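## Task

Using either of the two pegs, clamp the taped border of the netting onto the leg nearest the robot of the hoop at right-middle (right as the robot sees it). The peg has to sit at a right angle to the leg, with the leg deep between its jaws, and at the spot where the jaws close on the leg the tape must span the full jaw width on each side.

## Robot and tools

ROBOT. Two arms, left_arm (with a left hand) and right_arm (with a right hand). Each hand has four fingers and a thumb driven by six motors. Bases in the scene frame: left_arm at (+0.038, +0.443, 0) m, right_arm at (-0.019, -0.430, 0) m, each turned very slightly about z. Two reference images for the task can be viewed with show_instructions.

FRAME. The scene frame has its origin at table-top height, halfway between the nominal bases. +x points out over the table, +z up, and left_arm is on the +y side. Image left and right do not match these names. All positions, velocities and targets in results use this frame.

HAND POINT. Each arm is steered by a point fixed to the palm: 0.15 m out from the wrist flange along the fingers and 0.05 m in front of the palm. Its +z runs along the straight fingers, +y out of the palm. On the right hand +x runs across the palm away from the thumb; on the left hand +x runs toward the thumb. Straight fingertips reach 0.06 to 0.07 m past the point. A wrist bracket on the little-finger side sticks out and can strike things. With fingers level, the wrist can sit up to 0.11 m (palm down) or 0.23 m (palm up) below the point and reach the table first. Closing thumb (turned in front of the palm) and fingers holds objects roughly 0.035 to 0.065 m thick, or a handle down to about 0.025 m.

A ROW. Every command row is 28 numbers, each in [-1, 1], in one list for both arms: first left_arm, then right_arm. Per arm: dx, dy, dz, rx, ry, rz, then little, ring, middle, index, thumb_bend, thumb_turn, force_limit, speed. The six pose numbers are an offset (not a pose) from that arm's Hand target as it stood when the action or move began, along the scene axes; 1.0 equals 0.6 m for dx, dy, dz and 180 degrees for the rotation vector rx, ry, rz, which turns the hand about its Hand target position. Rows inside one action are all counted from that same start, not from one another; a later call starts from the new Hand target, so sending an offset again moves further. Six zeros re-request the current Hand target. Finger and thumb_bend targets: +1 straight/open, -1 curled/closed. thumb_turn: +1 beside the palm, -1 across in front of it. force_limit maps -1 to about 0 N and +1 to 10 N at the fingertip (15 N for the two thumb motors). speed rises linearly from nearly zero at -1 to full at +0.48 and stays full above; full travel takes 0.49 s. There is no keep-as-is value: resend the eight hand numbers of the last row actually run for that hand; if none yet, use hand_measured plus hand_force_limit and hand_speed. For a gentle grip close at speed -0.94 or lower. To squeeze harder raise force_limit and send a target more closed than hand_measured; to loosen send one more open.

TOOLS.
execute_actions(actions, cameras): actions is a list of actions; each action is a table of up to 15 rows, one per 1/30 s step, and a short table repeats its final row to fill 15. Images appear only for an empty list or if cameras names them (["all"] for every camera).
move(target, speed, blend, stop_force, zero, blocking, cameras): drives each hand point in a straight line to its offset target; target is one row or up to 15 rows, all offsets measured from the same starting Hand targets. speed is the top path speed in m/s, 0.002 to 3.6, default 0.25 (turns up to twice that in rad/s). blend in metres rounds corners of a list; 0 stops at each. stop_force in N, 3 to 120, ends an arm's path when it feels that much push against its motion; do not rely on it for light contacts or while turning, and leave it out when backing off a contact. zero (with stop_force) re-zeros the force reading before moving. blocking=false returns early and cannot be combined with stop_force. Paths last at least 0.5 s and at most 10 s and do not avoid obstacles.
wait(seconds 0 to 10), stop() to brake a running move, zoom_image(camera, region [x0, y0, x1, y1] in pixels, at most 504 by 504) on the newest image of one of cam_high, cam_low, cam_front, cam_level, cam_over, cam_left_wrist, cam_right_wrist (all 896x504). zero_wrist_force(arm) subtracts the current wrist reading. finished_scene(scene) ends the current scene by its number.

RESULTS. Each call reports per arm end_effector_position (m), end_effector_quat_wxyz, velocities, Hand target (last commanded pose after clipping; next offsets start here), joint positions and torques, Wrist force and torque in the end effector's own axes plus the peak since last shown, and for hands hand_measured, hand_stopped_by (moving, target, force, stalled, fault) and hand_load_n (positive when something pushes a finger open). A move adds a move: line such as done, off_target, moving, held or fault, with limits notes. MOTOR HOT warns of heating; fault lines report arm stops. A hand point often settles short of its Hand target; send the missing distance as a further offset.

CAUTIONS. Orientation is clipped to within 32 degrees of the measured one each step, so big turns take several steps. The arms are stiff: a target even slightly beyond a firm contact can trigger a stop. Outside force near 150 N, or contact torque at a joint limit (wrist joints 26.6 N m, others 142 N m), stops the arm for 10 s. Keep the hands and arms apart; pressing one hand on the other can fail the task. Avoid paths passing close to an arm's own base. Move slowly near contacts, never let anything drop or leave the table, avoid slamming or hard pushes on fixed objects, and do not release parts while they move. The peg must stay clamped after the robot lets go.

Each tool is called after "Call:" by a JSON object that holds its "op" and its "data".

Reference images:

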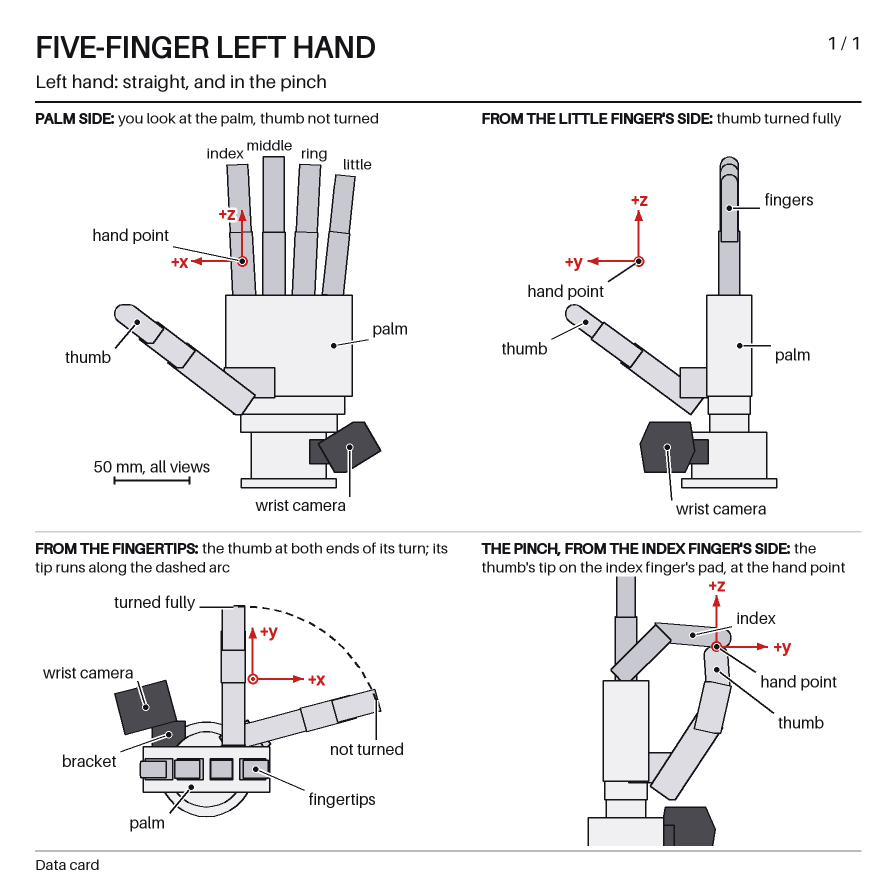

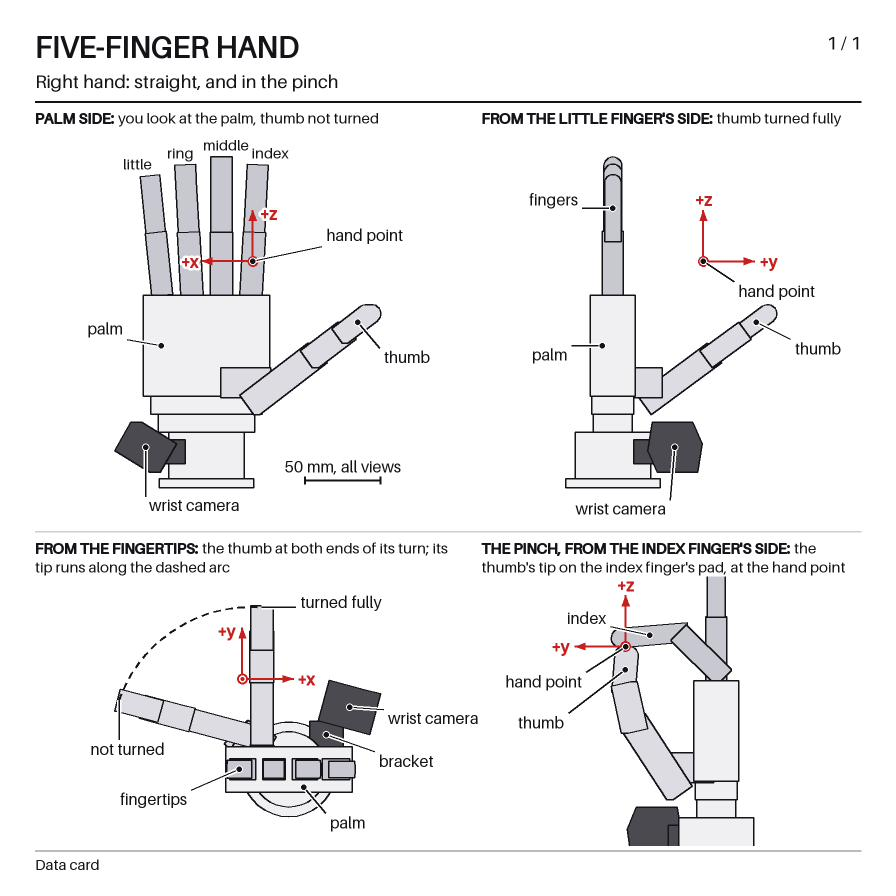

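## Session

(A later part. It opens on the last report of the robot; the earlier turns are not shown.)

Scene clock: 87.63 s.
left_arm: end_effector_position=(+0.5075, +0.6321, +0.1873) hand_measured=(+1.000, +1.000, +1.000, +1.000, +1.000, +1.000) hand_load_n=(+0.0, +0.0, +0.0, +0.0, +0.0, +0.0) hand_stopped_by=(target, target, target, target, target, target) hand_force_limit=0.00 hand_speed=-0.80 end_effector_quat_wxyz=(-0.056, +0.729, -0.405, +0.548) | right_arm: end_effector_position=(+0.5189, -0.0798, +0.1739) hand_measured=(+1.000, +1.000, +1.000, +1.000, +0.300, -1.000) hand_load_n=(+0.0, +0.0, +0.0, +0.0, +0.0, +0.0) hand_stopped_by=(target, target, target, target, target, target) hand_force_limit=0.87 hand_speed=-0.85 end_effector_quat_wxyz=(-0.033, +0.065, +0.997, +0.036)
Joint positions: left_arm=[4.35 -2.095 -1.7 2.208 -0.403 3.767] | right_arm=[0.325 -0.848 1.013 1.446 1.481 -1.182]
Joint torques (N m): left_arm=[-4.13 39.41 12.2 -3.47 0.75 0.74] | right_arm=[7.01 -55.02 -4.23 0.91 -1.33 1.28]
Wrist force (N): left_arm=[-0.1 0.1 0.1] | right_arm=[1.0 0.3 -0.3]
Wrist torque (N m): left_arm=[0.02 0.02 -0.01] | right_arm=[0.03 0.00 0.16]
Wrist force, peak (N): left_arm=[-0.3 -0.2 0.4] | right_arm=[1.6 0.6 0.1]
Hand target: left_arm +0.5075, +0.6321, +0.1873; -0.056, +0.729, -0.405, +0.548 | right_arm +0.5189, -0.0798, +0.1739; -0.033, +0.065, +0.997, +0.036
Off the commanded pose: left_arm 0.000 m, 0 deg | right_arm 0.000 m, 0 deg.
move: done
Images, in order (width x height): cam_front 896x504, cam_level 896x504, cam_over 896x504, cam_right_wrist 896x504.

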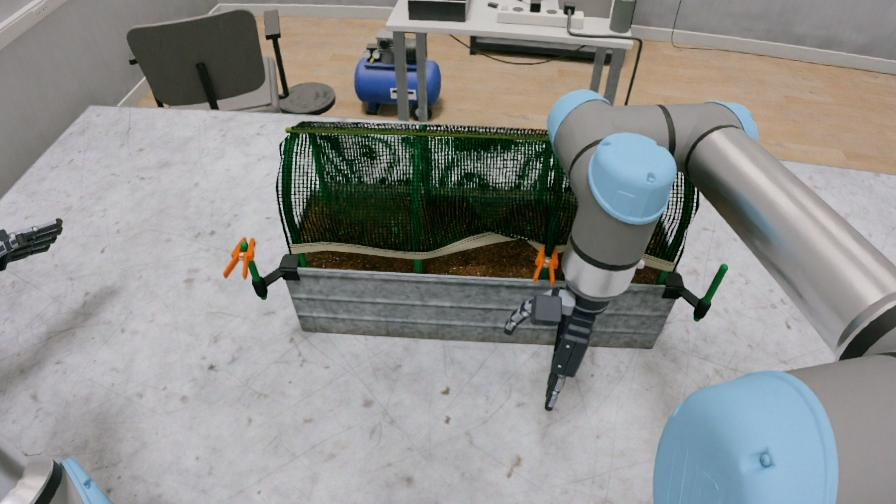

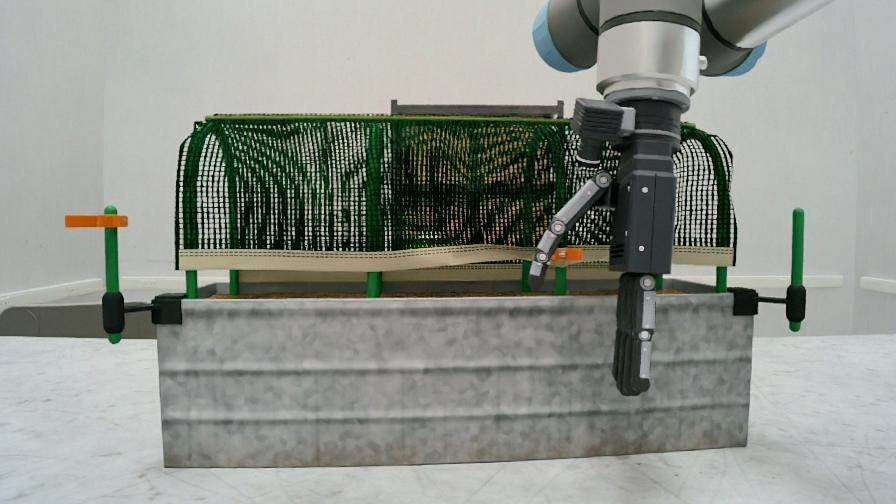

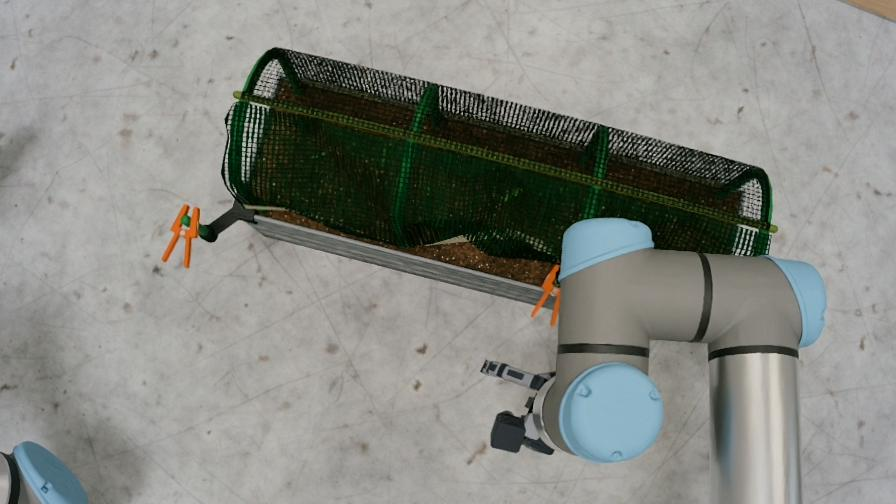

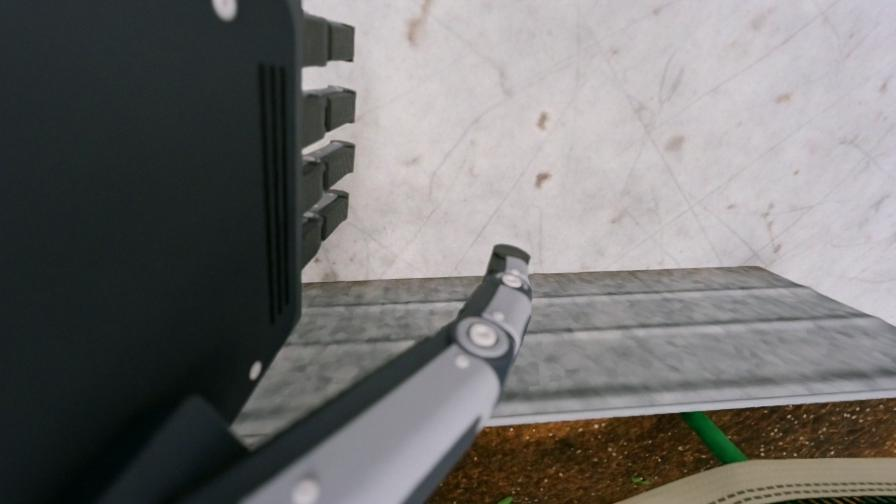

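Call:
{"op": "move", "data": {"target": [0,0,0,0,0,0,1,1,1,1,1,1,0,-0.8,-0.1333,-0.3333,0.0333,0,0,0,1,1,1,1,0.3,-1,0.87,-0.85], "speed": 0.2, "cameras": ["all"]}}

Call:
{"op": "zoom_image", "data": {"camera": "cam_level", "region": [530, 230, 600, 280]}}

Call:
{"op": "zoom_image", "data": {"camera": "cam_over", "region": [530, 260, 590, 320]}}

Call:
{"op": "zoom_image", "data": {"camera": "cam_front", "region": [510, 220, 590, 290]}}

Call:
{"op": "zoom_image", "data": {"camera": "cam_high", "region": [395, 230, 455, 280]}}

Call:
{"op": "zoom_image", "data": {"camera": "cam_low", "region": [460, 150, 580, 240]}}

Scene clock: 89.80 s.
left_arm: end_effector_position=(+0.5075, +0.6321, +0.1873) hand_measured=(+1.000, +1.000, +1.000, +1.000, +1.000, +1.000) hand_load_n=(+0.0, +0.0, +0.0, +0.0, +0.0, +0.0) hand_stopped_by=(target, target, target, target, target, target) hand_force_limit=0.00 hand_speed=-0.80 end_effector_quat_wxyz=(-0.056, +0.729, -0.405, +0.548) | right_arm: end_effector_position=(+0.4389, -0.2797, +0.1939) hand_measured=(+1.000, +1.000, +1.000, +1.000, +0.300, -1.000) hand_load_n=(+0.0, +0.0, +0.0, +0.0, +0.0, +0.0) hand_stopped_by=(target, target, target, target, target, target) hand_force_limit=0.87 hand_speed=-0.85 end_effector_quat_wxyz=(-0.033, +0.065, +0.997, +0.036)
Joint positions: left_arm=[4.35 -2.095 -1.7 2.208 -0.403 3.767] | right_arm=[-0.071 -1.213 1.542 1.313 1.504 -1.578]
Joint torques (N m): left_arm=[-5.09 39.25 11.48 -3.53 0.64 0.88] | right_arm=[-6.06 -40.6 -3.12 0.79 -1.33 -1.34]
Wrist force (N): left_arm=[-0.3 -0.1 -0.1] | right_arm=[0.8 0.7 -0.8]
Wrist torque (N m): left_arm=[0.00 0.04 -0.01] | right_arm=[0.09 0.01 0.26]
Wrist force, peak (N): left_arm=[-0.4 -0.1 0.4] | right_arm=[1.2 1.0 -0.6]
Hand target: left_arm +0.5075, +0.6321, +0.1873; -0.056, +0.729, -0.405, +0.548 | right_arm +0.4389, -0.2798, +0.1939; -0.033, +0.065, +0.997, +0.036
Off the commanded pose: left_arm 0.000 m, 0 deg | right_arm 0.000 m, 0 deg.
move: done

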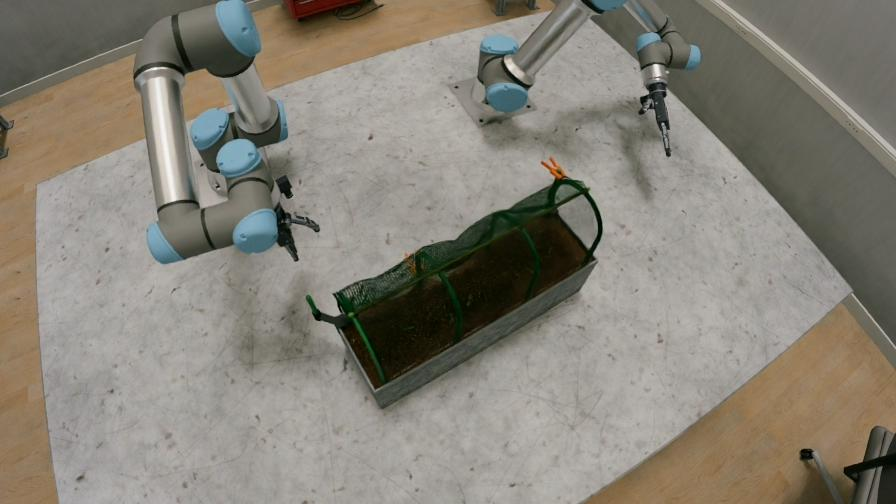

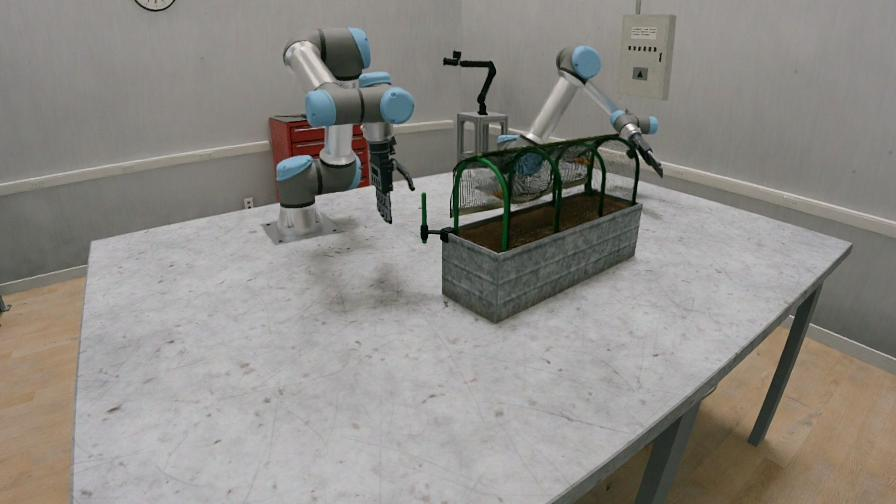

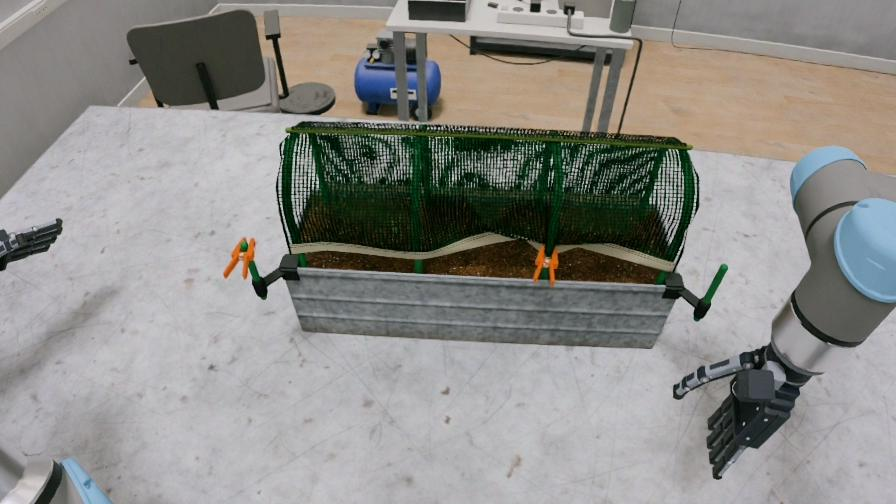

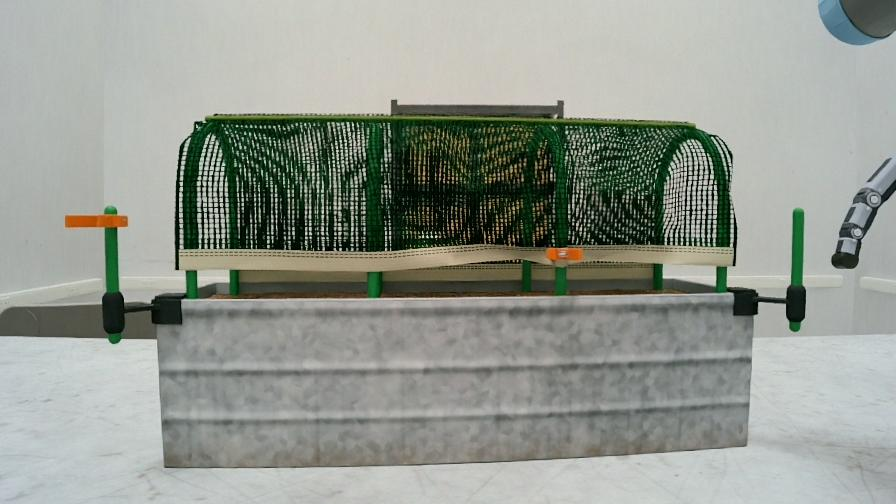

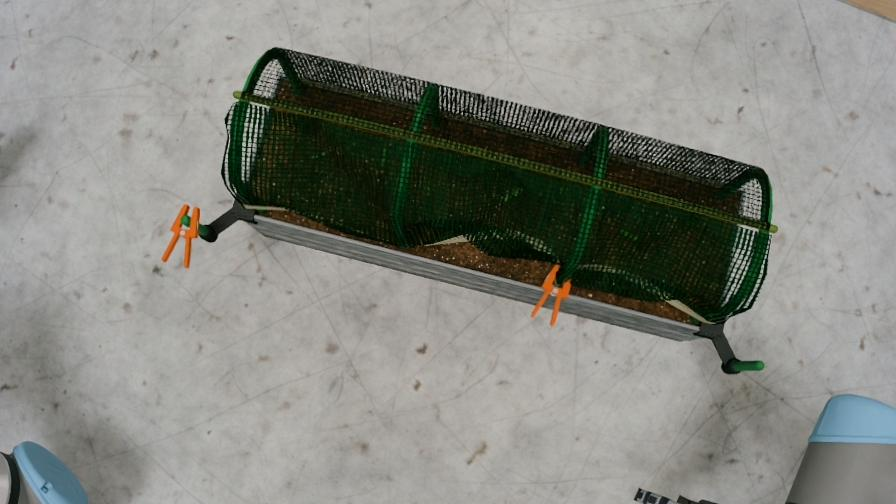

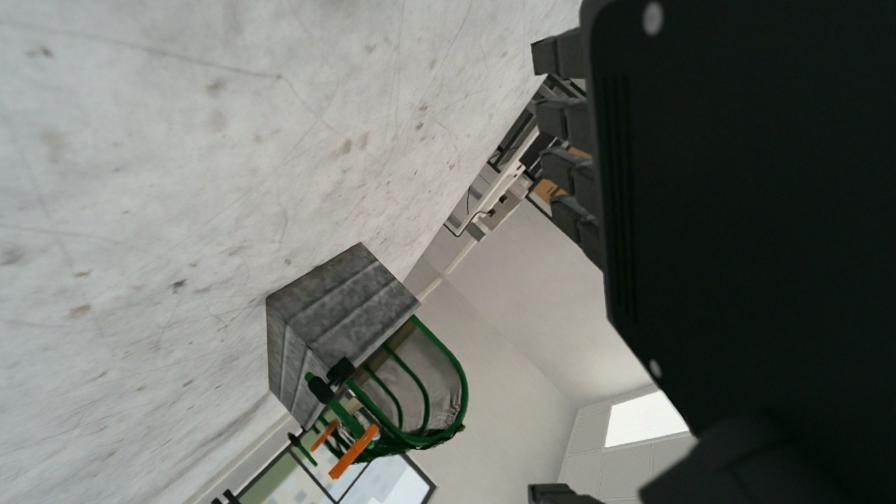

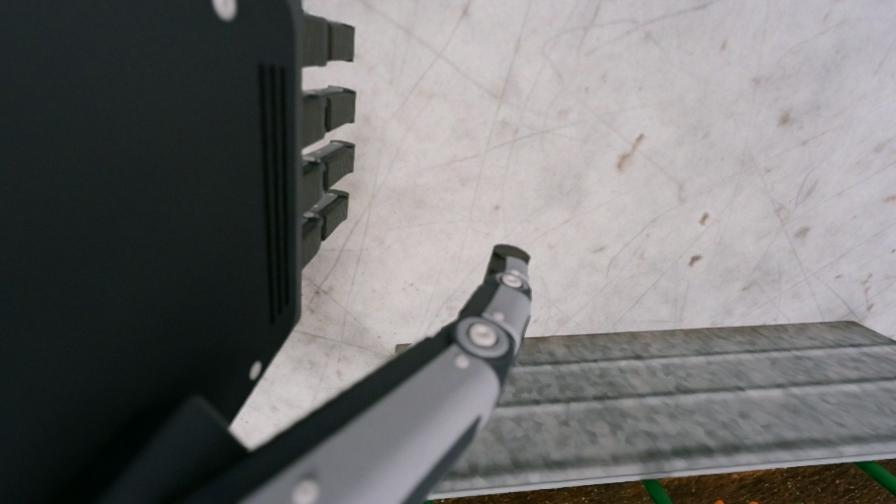

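Scaled by 7.200 from the camera's 896x504 image, which has a finer 1280x720 frame.

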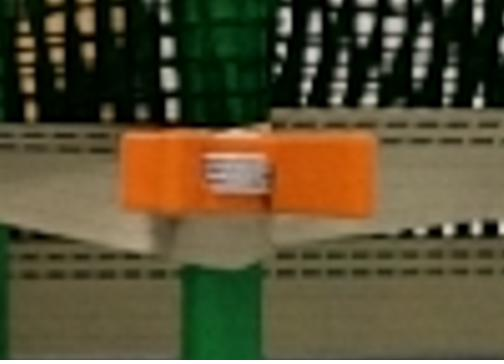

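Scaled by 8.400 from the camera's 896x504 image, which has a finer 1280x720 frame.

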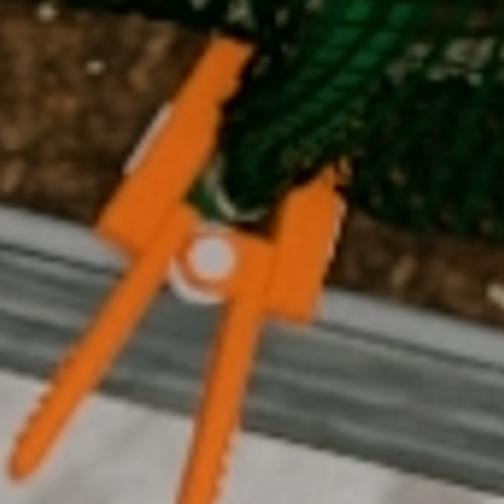

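Scaled by 6.300 from the camera's 896x504 image, which has a finer 1280x720 frame.

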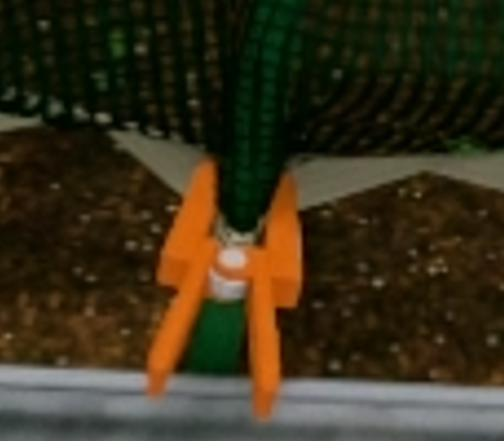

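Scaled by 8.400 from the camera's 896x504 image, which has a finer 1280x720 frame.

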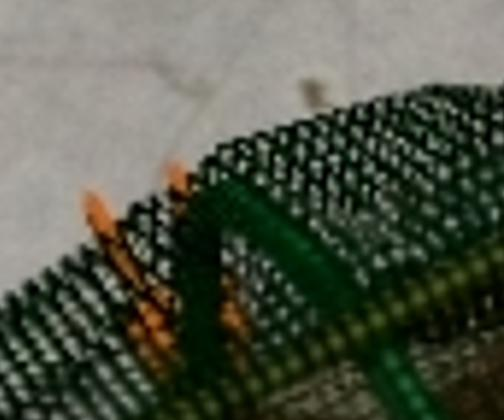

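Scaled by 4.200 from the camera's 896x504 image, which has a finer 1280x720 frame.

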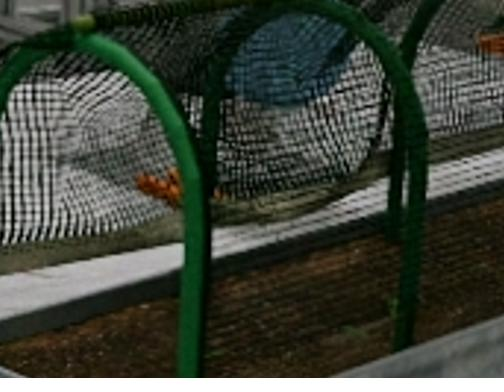

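Call:
{"op": "zoom_image", "data": {"camera": "cam_level", "region": [540, 238, 590, 272]}}

Call:
{"op": "zoom_image", "data": {"camera": "cam_level", "region": [440, 220, 720, 300]}}

Call:
{"op": "zoom_image", "data": {"camera": "cam_front", "region": [525, 235, 565, 275]}}

Call:
{"op": "zoom_image", "data": {"camera": "cam_low", "region": [485, 175, 525, 210]}}

Scaled by 10.080 from the camera's 896x504 image, which has a finer 1280x720 frame.

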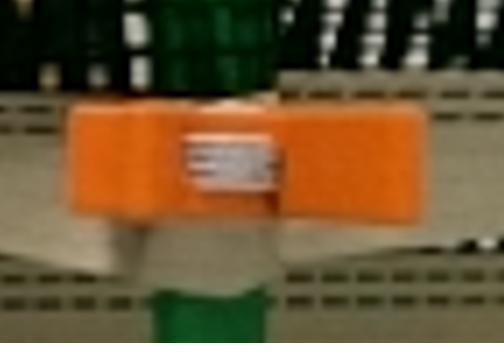

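Scaled by 1.800 from the camera's 896x504 image, which has a finer 1280x720 frame.

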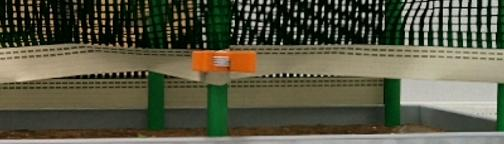

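Scaled by 12.600 from the camera's 896x504 image, which has a finer 1280x720 frame.

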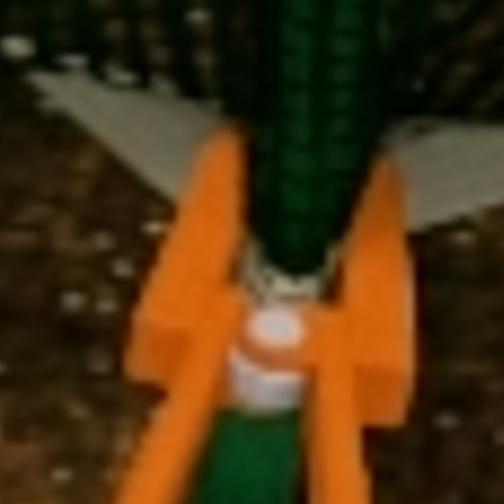

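Scaled by 12.600 from the camera's 896x504 image, which has a finer 1280x720 frame.

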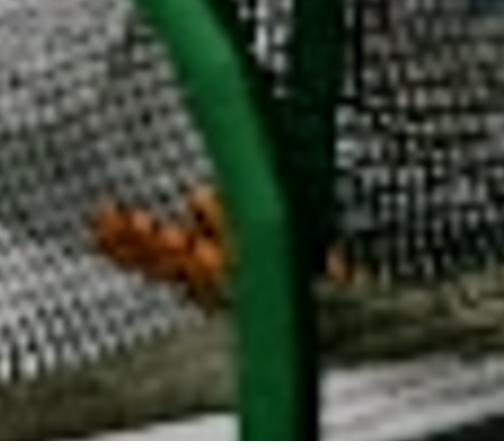

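Call:
{"op": "move", "data": {"target": [[0,0,0,0,0,0,1,1,1,1,1,1,0,-0.8,0.1,0.333,-0.0317,0,0,0,1,1,1,1,0.3,-1,0.87,-0.85],[0,0,0,0,0,0,1,1,1,1,1,1,0,-0.8,0.2667,0.333,-0.0317,0,0,0,1,1,1,1,0.3,-1,0.87,-0.85]], "speed": [0.15,0.05], "stop_force": 6, "cameras": ["cam_level","cam_right_wrist","cam_over"]}}

Call:
{"op": "zoom_image", "data": {"camera": "cam_level", "region": [540, 235, 590, 275]}}

Call:
{"op": "zoom_image", "data": {"camera": "cam_right_wrist", "region": [250, 200, 550, 450]}}

Scene clock: 98.03 s.
left_arm: end_effector_position=(+0.5075, +0.6321, +0.1873) hand_measured=(+1.000, +1.000, +1.000, +1.000, +1.000, +1.000) hand_load_n=(+0.0, +0.0, +0.0, +0.0, +0.0, +0.0) hand_stopped_by=(target, target, target, target, target, target) hand_force_limit=0.00 hand_speed=-0.80 end_effector_quat_wxyz=(-0.056, +0.729, -0.405, +0.548) | right_arm: end_effector_position=(+0.5989, -0.0800, +0.1749) hand_measured=(+1.000, +1.000, +1.000, +1.000, +0.300, -1.000) hand_load_n=(+0.0, +0.0, +0.0, -0.5, +0.0, +0.5) hand_stopped_by=(target, target, target, target, target, target) hand_force_limit=0.87 hand_speed=-0.85 end_effector_quat_wxyz=(-0.033, +0.065, +0.997, +0.036)
Joint positions: left_arm=[4.35 -2.095 -1.7 2.208 -0.403 3.767] | right_arm=[0.292 -0.606 0.573 1.646 1.483 -1.214]
Joint torques (N m): left_arm=[-5.16 39.44 11.16 -3.44 0.4 0.82] | right_arm=[-5.73 -42.7 -29.17 3.91 1.68 -1.05]
Wrist force (N): left_arm=[-0.2 0.1 0.2] | right_arm=[1.2 0.3 -0.2]
Wrist torque (N m): left_arm=[0.00 0.03 -0.01] | right_arm=[0.02 -0.05 0.26]
Wrist force, peak (N): left_arm=[-0.6 -0.1 0.1] | right_arm=[1.2 1.1 -0.5]
Hand target: left_arm +0.5075, +0.6321, +0.1873; -0.056, +0.729, -0.405, +0.548 | right_arm +0.5989, -0.0800, +0.1749; -0.033, +0.065, +0.997, +0.036
Off the commanded pose: left_arm 0.000 m, 0 deg | right_arm 0.000 m, 0 deg.
move: done
Images, in order (width x height): cam_level 896x504, cam_over 896x504, cam_right_wrist 896x504.

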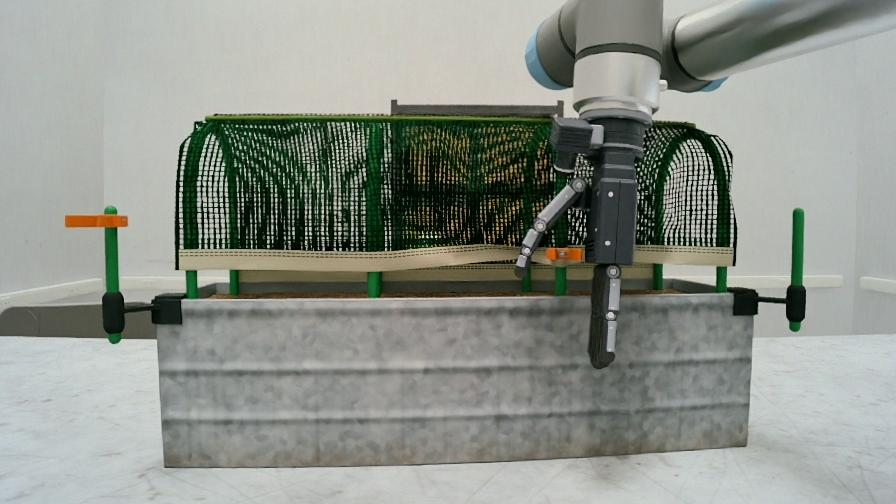

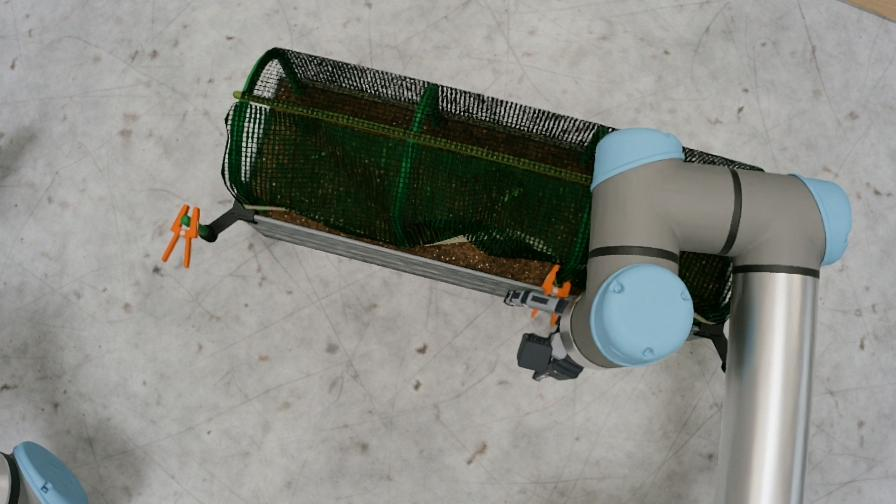

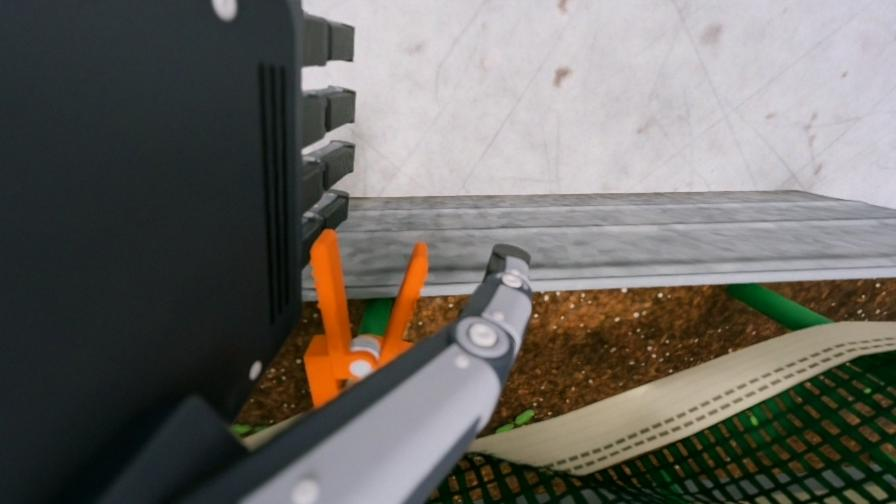

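Scaled by 10.080 from the camera's 896x504 image, which has a finer 1280x720 frame.

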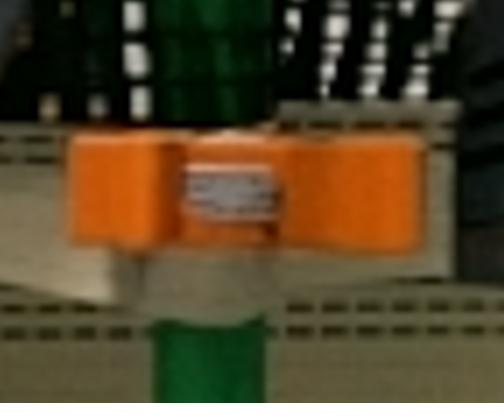

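Scaled by 1.680 from the camera's 896x504 image, which has a finer 1280x720 frame.

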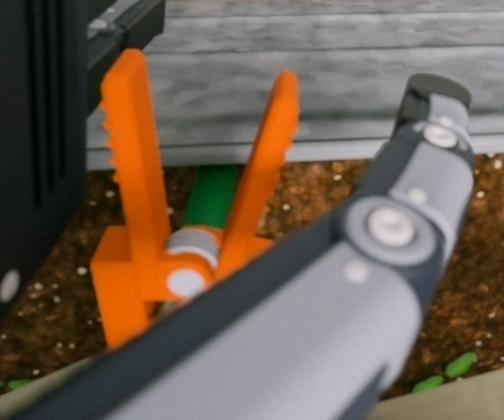

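Call:
{"op": "move", "data": {"target": [0,0,0,0,0,0,1,1,1,1,1,1,0,-0.8,0,0.0092,0,0,0,0,1,1,1,1,-0.2,-1,-0.6,-0.85], "speed": 0.02, "cameras": ["cam_level","cam_right_wrist"]}}

Call:
{"op": "zoom_image", "data": {"camera": "cam_right_wrist", "region": [250, 200, 550, 450]}}

Scene clock: 101.00 s.
left_arm: end_effector_position=(+0.5075, +0.6321, +0.1873) hand_measured=(+1.000, +1.000, +1.000, +1.000, +1.000, +1.000) hand_load_n=(+0.0, +0.0, +0.0, +0.0, +0.0, +0.0) hand_stopped_by=(target, target, target, target, target, target) hand_force_limit=0.00 hand_speed=-0.80 end_effector_quat_wxyz=(-0.056, +0.729, -0.405, +0.548) | right_arm: end_effector_position=(+0.5989, -0.0745, +0.1749) hand_measured=(+1.000, +1.000, +1.000, +1.000, -0.200, -1.000) hand_load_n=(+0.0, +0.0, +0.0, +0.0, +0.0, +0.0) hand_stopped_by=(target, target, target, target, target, target) hand_force_limit=-0.60 hand_speed=-0.85 end_effector_quat_wxyz=(-0.033, +0.065, +0.997, +0.036)
Joint positions: left_arm=[4.35 -2.095 -1.7 2.208 -0.403 3.767] | right_arm=[0.3 -0.596 0.553 1.655 1.482 -1.206]
Joint torques (N m): left_arm=[-5.68 39.36 10.92 -3.68 0.75 0.79] | right_arm=[6.61 -43.16 -29.65 3.72 -0.64 1.28]
Wrist force (N): left_arm=[-0.3 -0.3 0.1] | right_arm=[1.2 0.5 -0.1]
Wrist torque (N m): left_arm=[-0.05 0.05 -0.01] | right_arm=[0.04 -0.04 0.15]
Wrist force, peak (N): left_arm=[-0.5 -0.1 0.3] | right_arm=[1.4 0.5 -0.2]
Hand target: left_arm +0.5075, +0.6321, +0.1873; -0.056, +0.729, -0.405, +0.548 | right_arm +0.5989, -0.0745, +0.1749; -0.033, +0.065, +0.997, +0.036
Off the commanded pose: left_arm 0.000 m, 0 deg | right_arm 0.000 m, 0 deg.
move: done
Images, in order (width x height): cam_level 896x504, cam_right_wrist 896x504.

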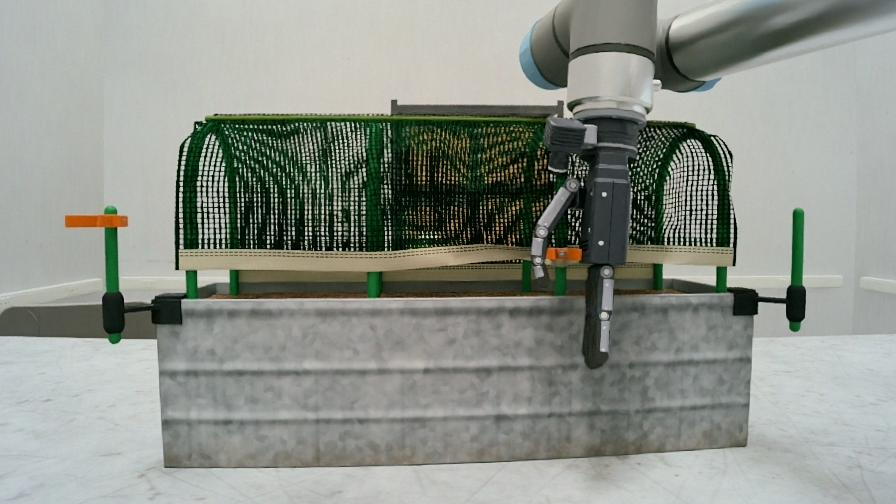

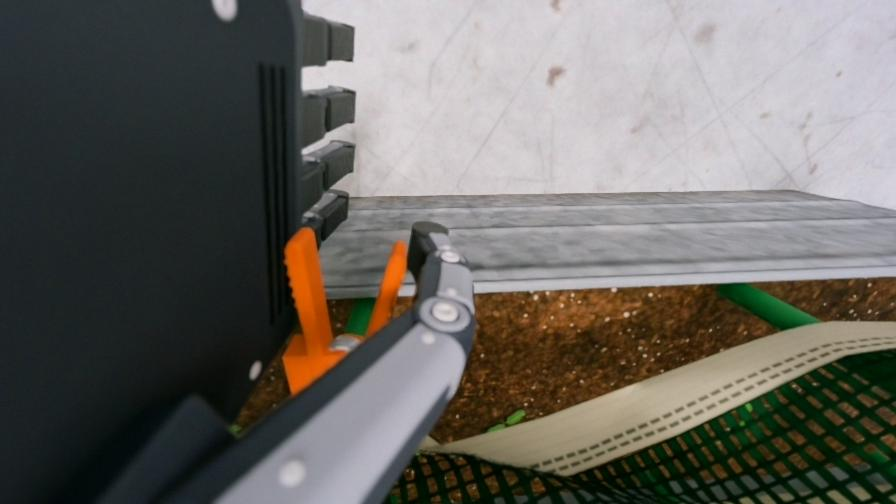

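Scaled by 1.680 from the camera's 896x504 image, which has a finer 1280x720 frame.

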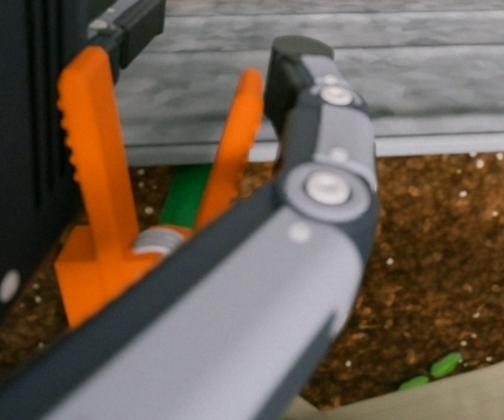

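Call:
{"op": "execute_actions", "data": {"actions": [[[0,0,0,0,0,0,1,1,1,1,1,1,0,-0.8,0,0.003,0,0,0,0,1,1,1,1,-0.35,-1,-0.4,-0.88]],[[0,0,0,0,0,0,1,1,1,1,1,1,0,-0.8,0,0.003,0,0,0,0,1,1,1,1,-0.5,-1,0.2,-0.88]],[[0,0,0,0,0,0,1,1,1,1,1,1,0,-0.8,0,0.003,0,0,0,0,1,1,1,1,-0.6,-1,0.2,-0.88]]], "cameras": ["cam_level","cam_right_wrist","cam_over"]}}

Call:
{"op": "zoom_image", "data": {"camera": "cam_right_wrist", "region": [250, 200, 550, 450]}}

Call:
{"op": "zoom_image", "data": {"camera": "cam_level", "region": [540, 235, 590, 275]}}

Scene clock: 103.93 s.
left_arm: end_effector_position=(+0.5075, +0.6321, +0.1873) hand_measured=(+1.000, +1.000, +1.000, +1.000, +1.000, +1.000) hand_load_n=(+0.0, +0.0, +0.0, +0.0, +0.0, +0.0) hand_stopped_by=(target, target, target, target, target, target) hand_force_limit=0.00 hand_speed=-0.80 end_effector_quat_wxyz=(-0.056, +0.729, -0.405, +0.548) | right_arm: end_effector_position=(+0.5989, -0.0691, +0.1749) hand_measured=(+1.000, +1.000, +1.000, +1.000, -0.596, -1.000) hand_load_n=(+0.0, +0.0, +0.0, +0.0, +6.0, +0.0) hand_stopped_by=(target, target, target, target, target, target) hand_force_limit=0.20 hand_speed=-0.88 end_effector_quat_wxyz=(-0.033, +0.065, +0.997, +0.036)
Joint positions: left_arm=[4.35 -2.095 -1.7 2.208 -0.403 3.767] | right_arm=[0.309 -0.585 0.532 1.665 1.482 -1.198]
Joint torques (N m): left_arm=[-6.22 40.56 11.1 -3.72 0.58 1.04] | right_arm=[2.9 -42.95 -30.7 1.98 -0.47 1.42]
Wrist force (N): left_arm=[-0.3 -0.2 0.2] | right_arm=[9.0 -0.8 -0.3]
Wrist torque (N m): left_arm=[-0.03 0.04 -0.01] | right_arm=[-0.07 -0.27 0.44]
Wrist force, peak (N): left_arm=[-0.6 -0.2 0.1] | right_arm=[9.3 -1.0 0.2]
Hand target: left_arm +0.5075, +0.6321, +0.1873; -0.056, +0.729, -0.405, +0.548 | right_arm +0.5989, -0.0691, +0.1749; -0.033, +0.065, +0.997, +0.036
Off the commanded pose: left_arm 0.000 m, 0 deg | right_arm 0.000 m, 0 deg.
Images, in order (width x height): cam_level 896x504, cam_over 896x504, cam_right_wrist 896x504.

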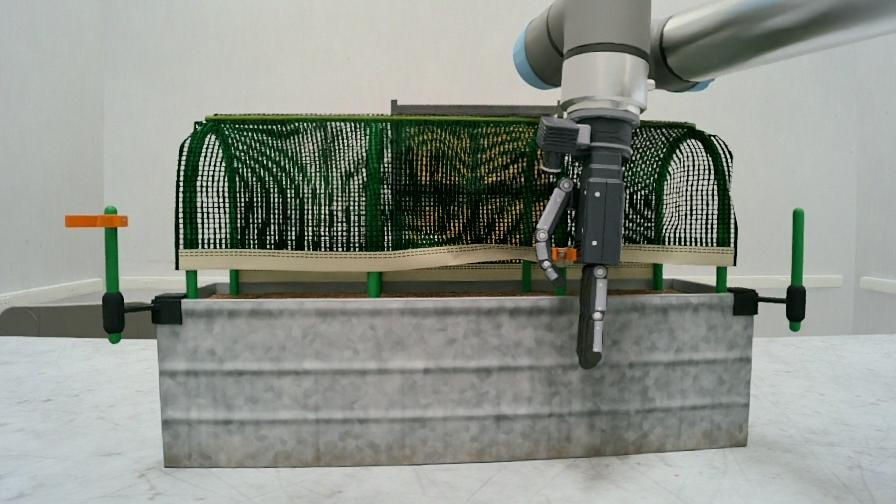

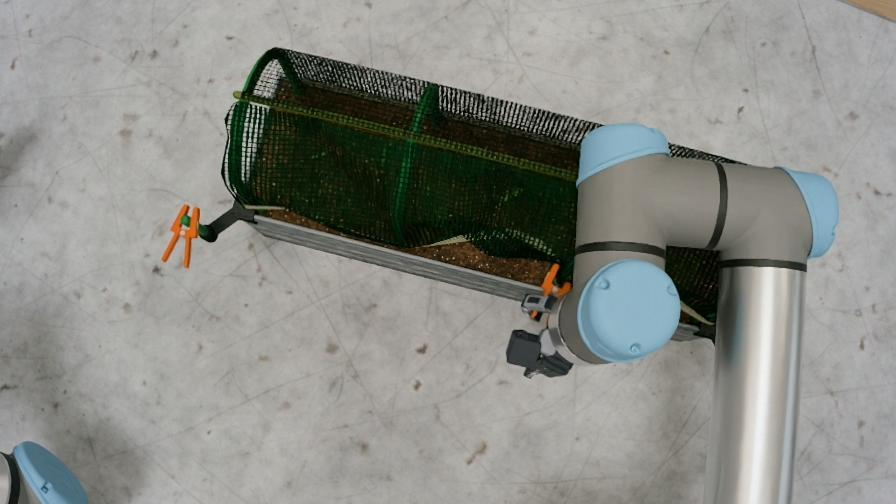

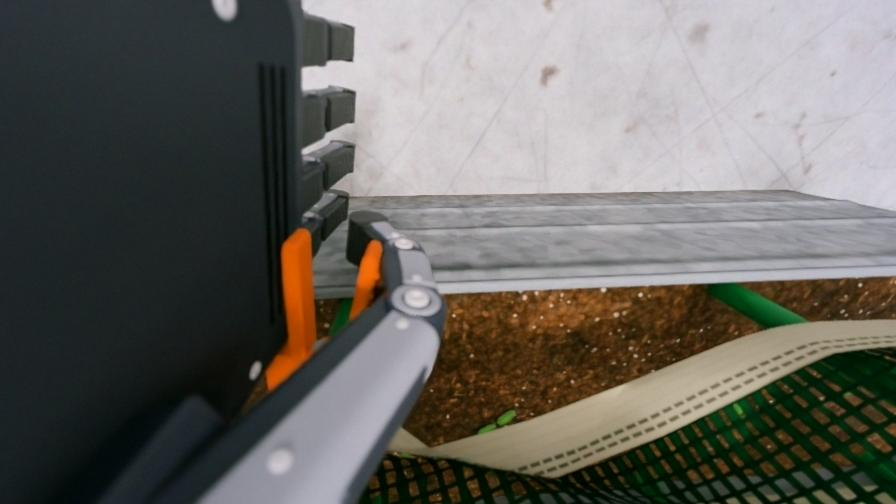

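Scaled by 1.680 from the camera's 896x504 image, which has a finer 1280x720 frame.

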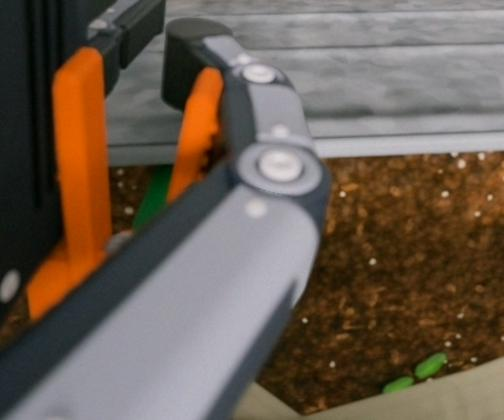

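Scaled by 10.080 from the camera's 896x504 image, which has a finer 1280x720 frame.

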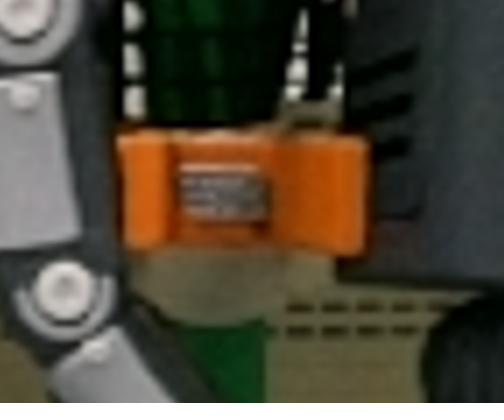

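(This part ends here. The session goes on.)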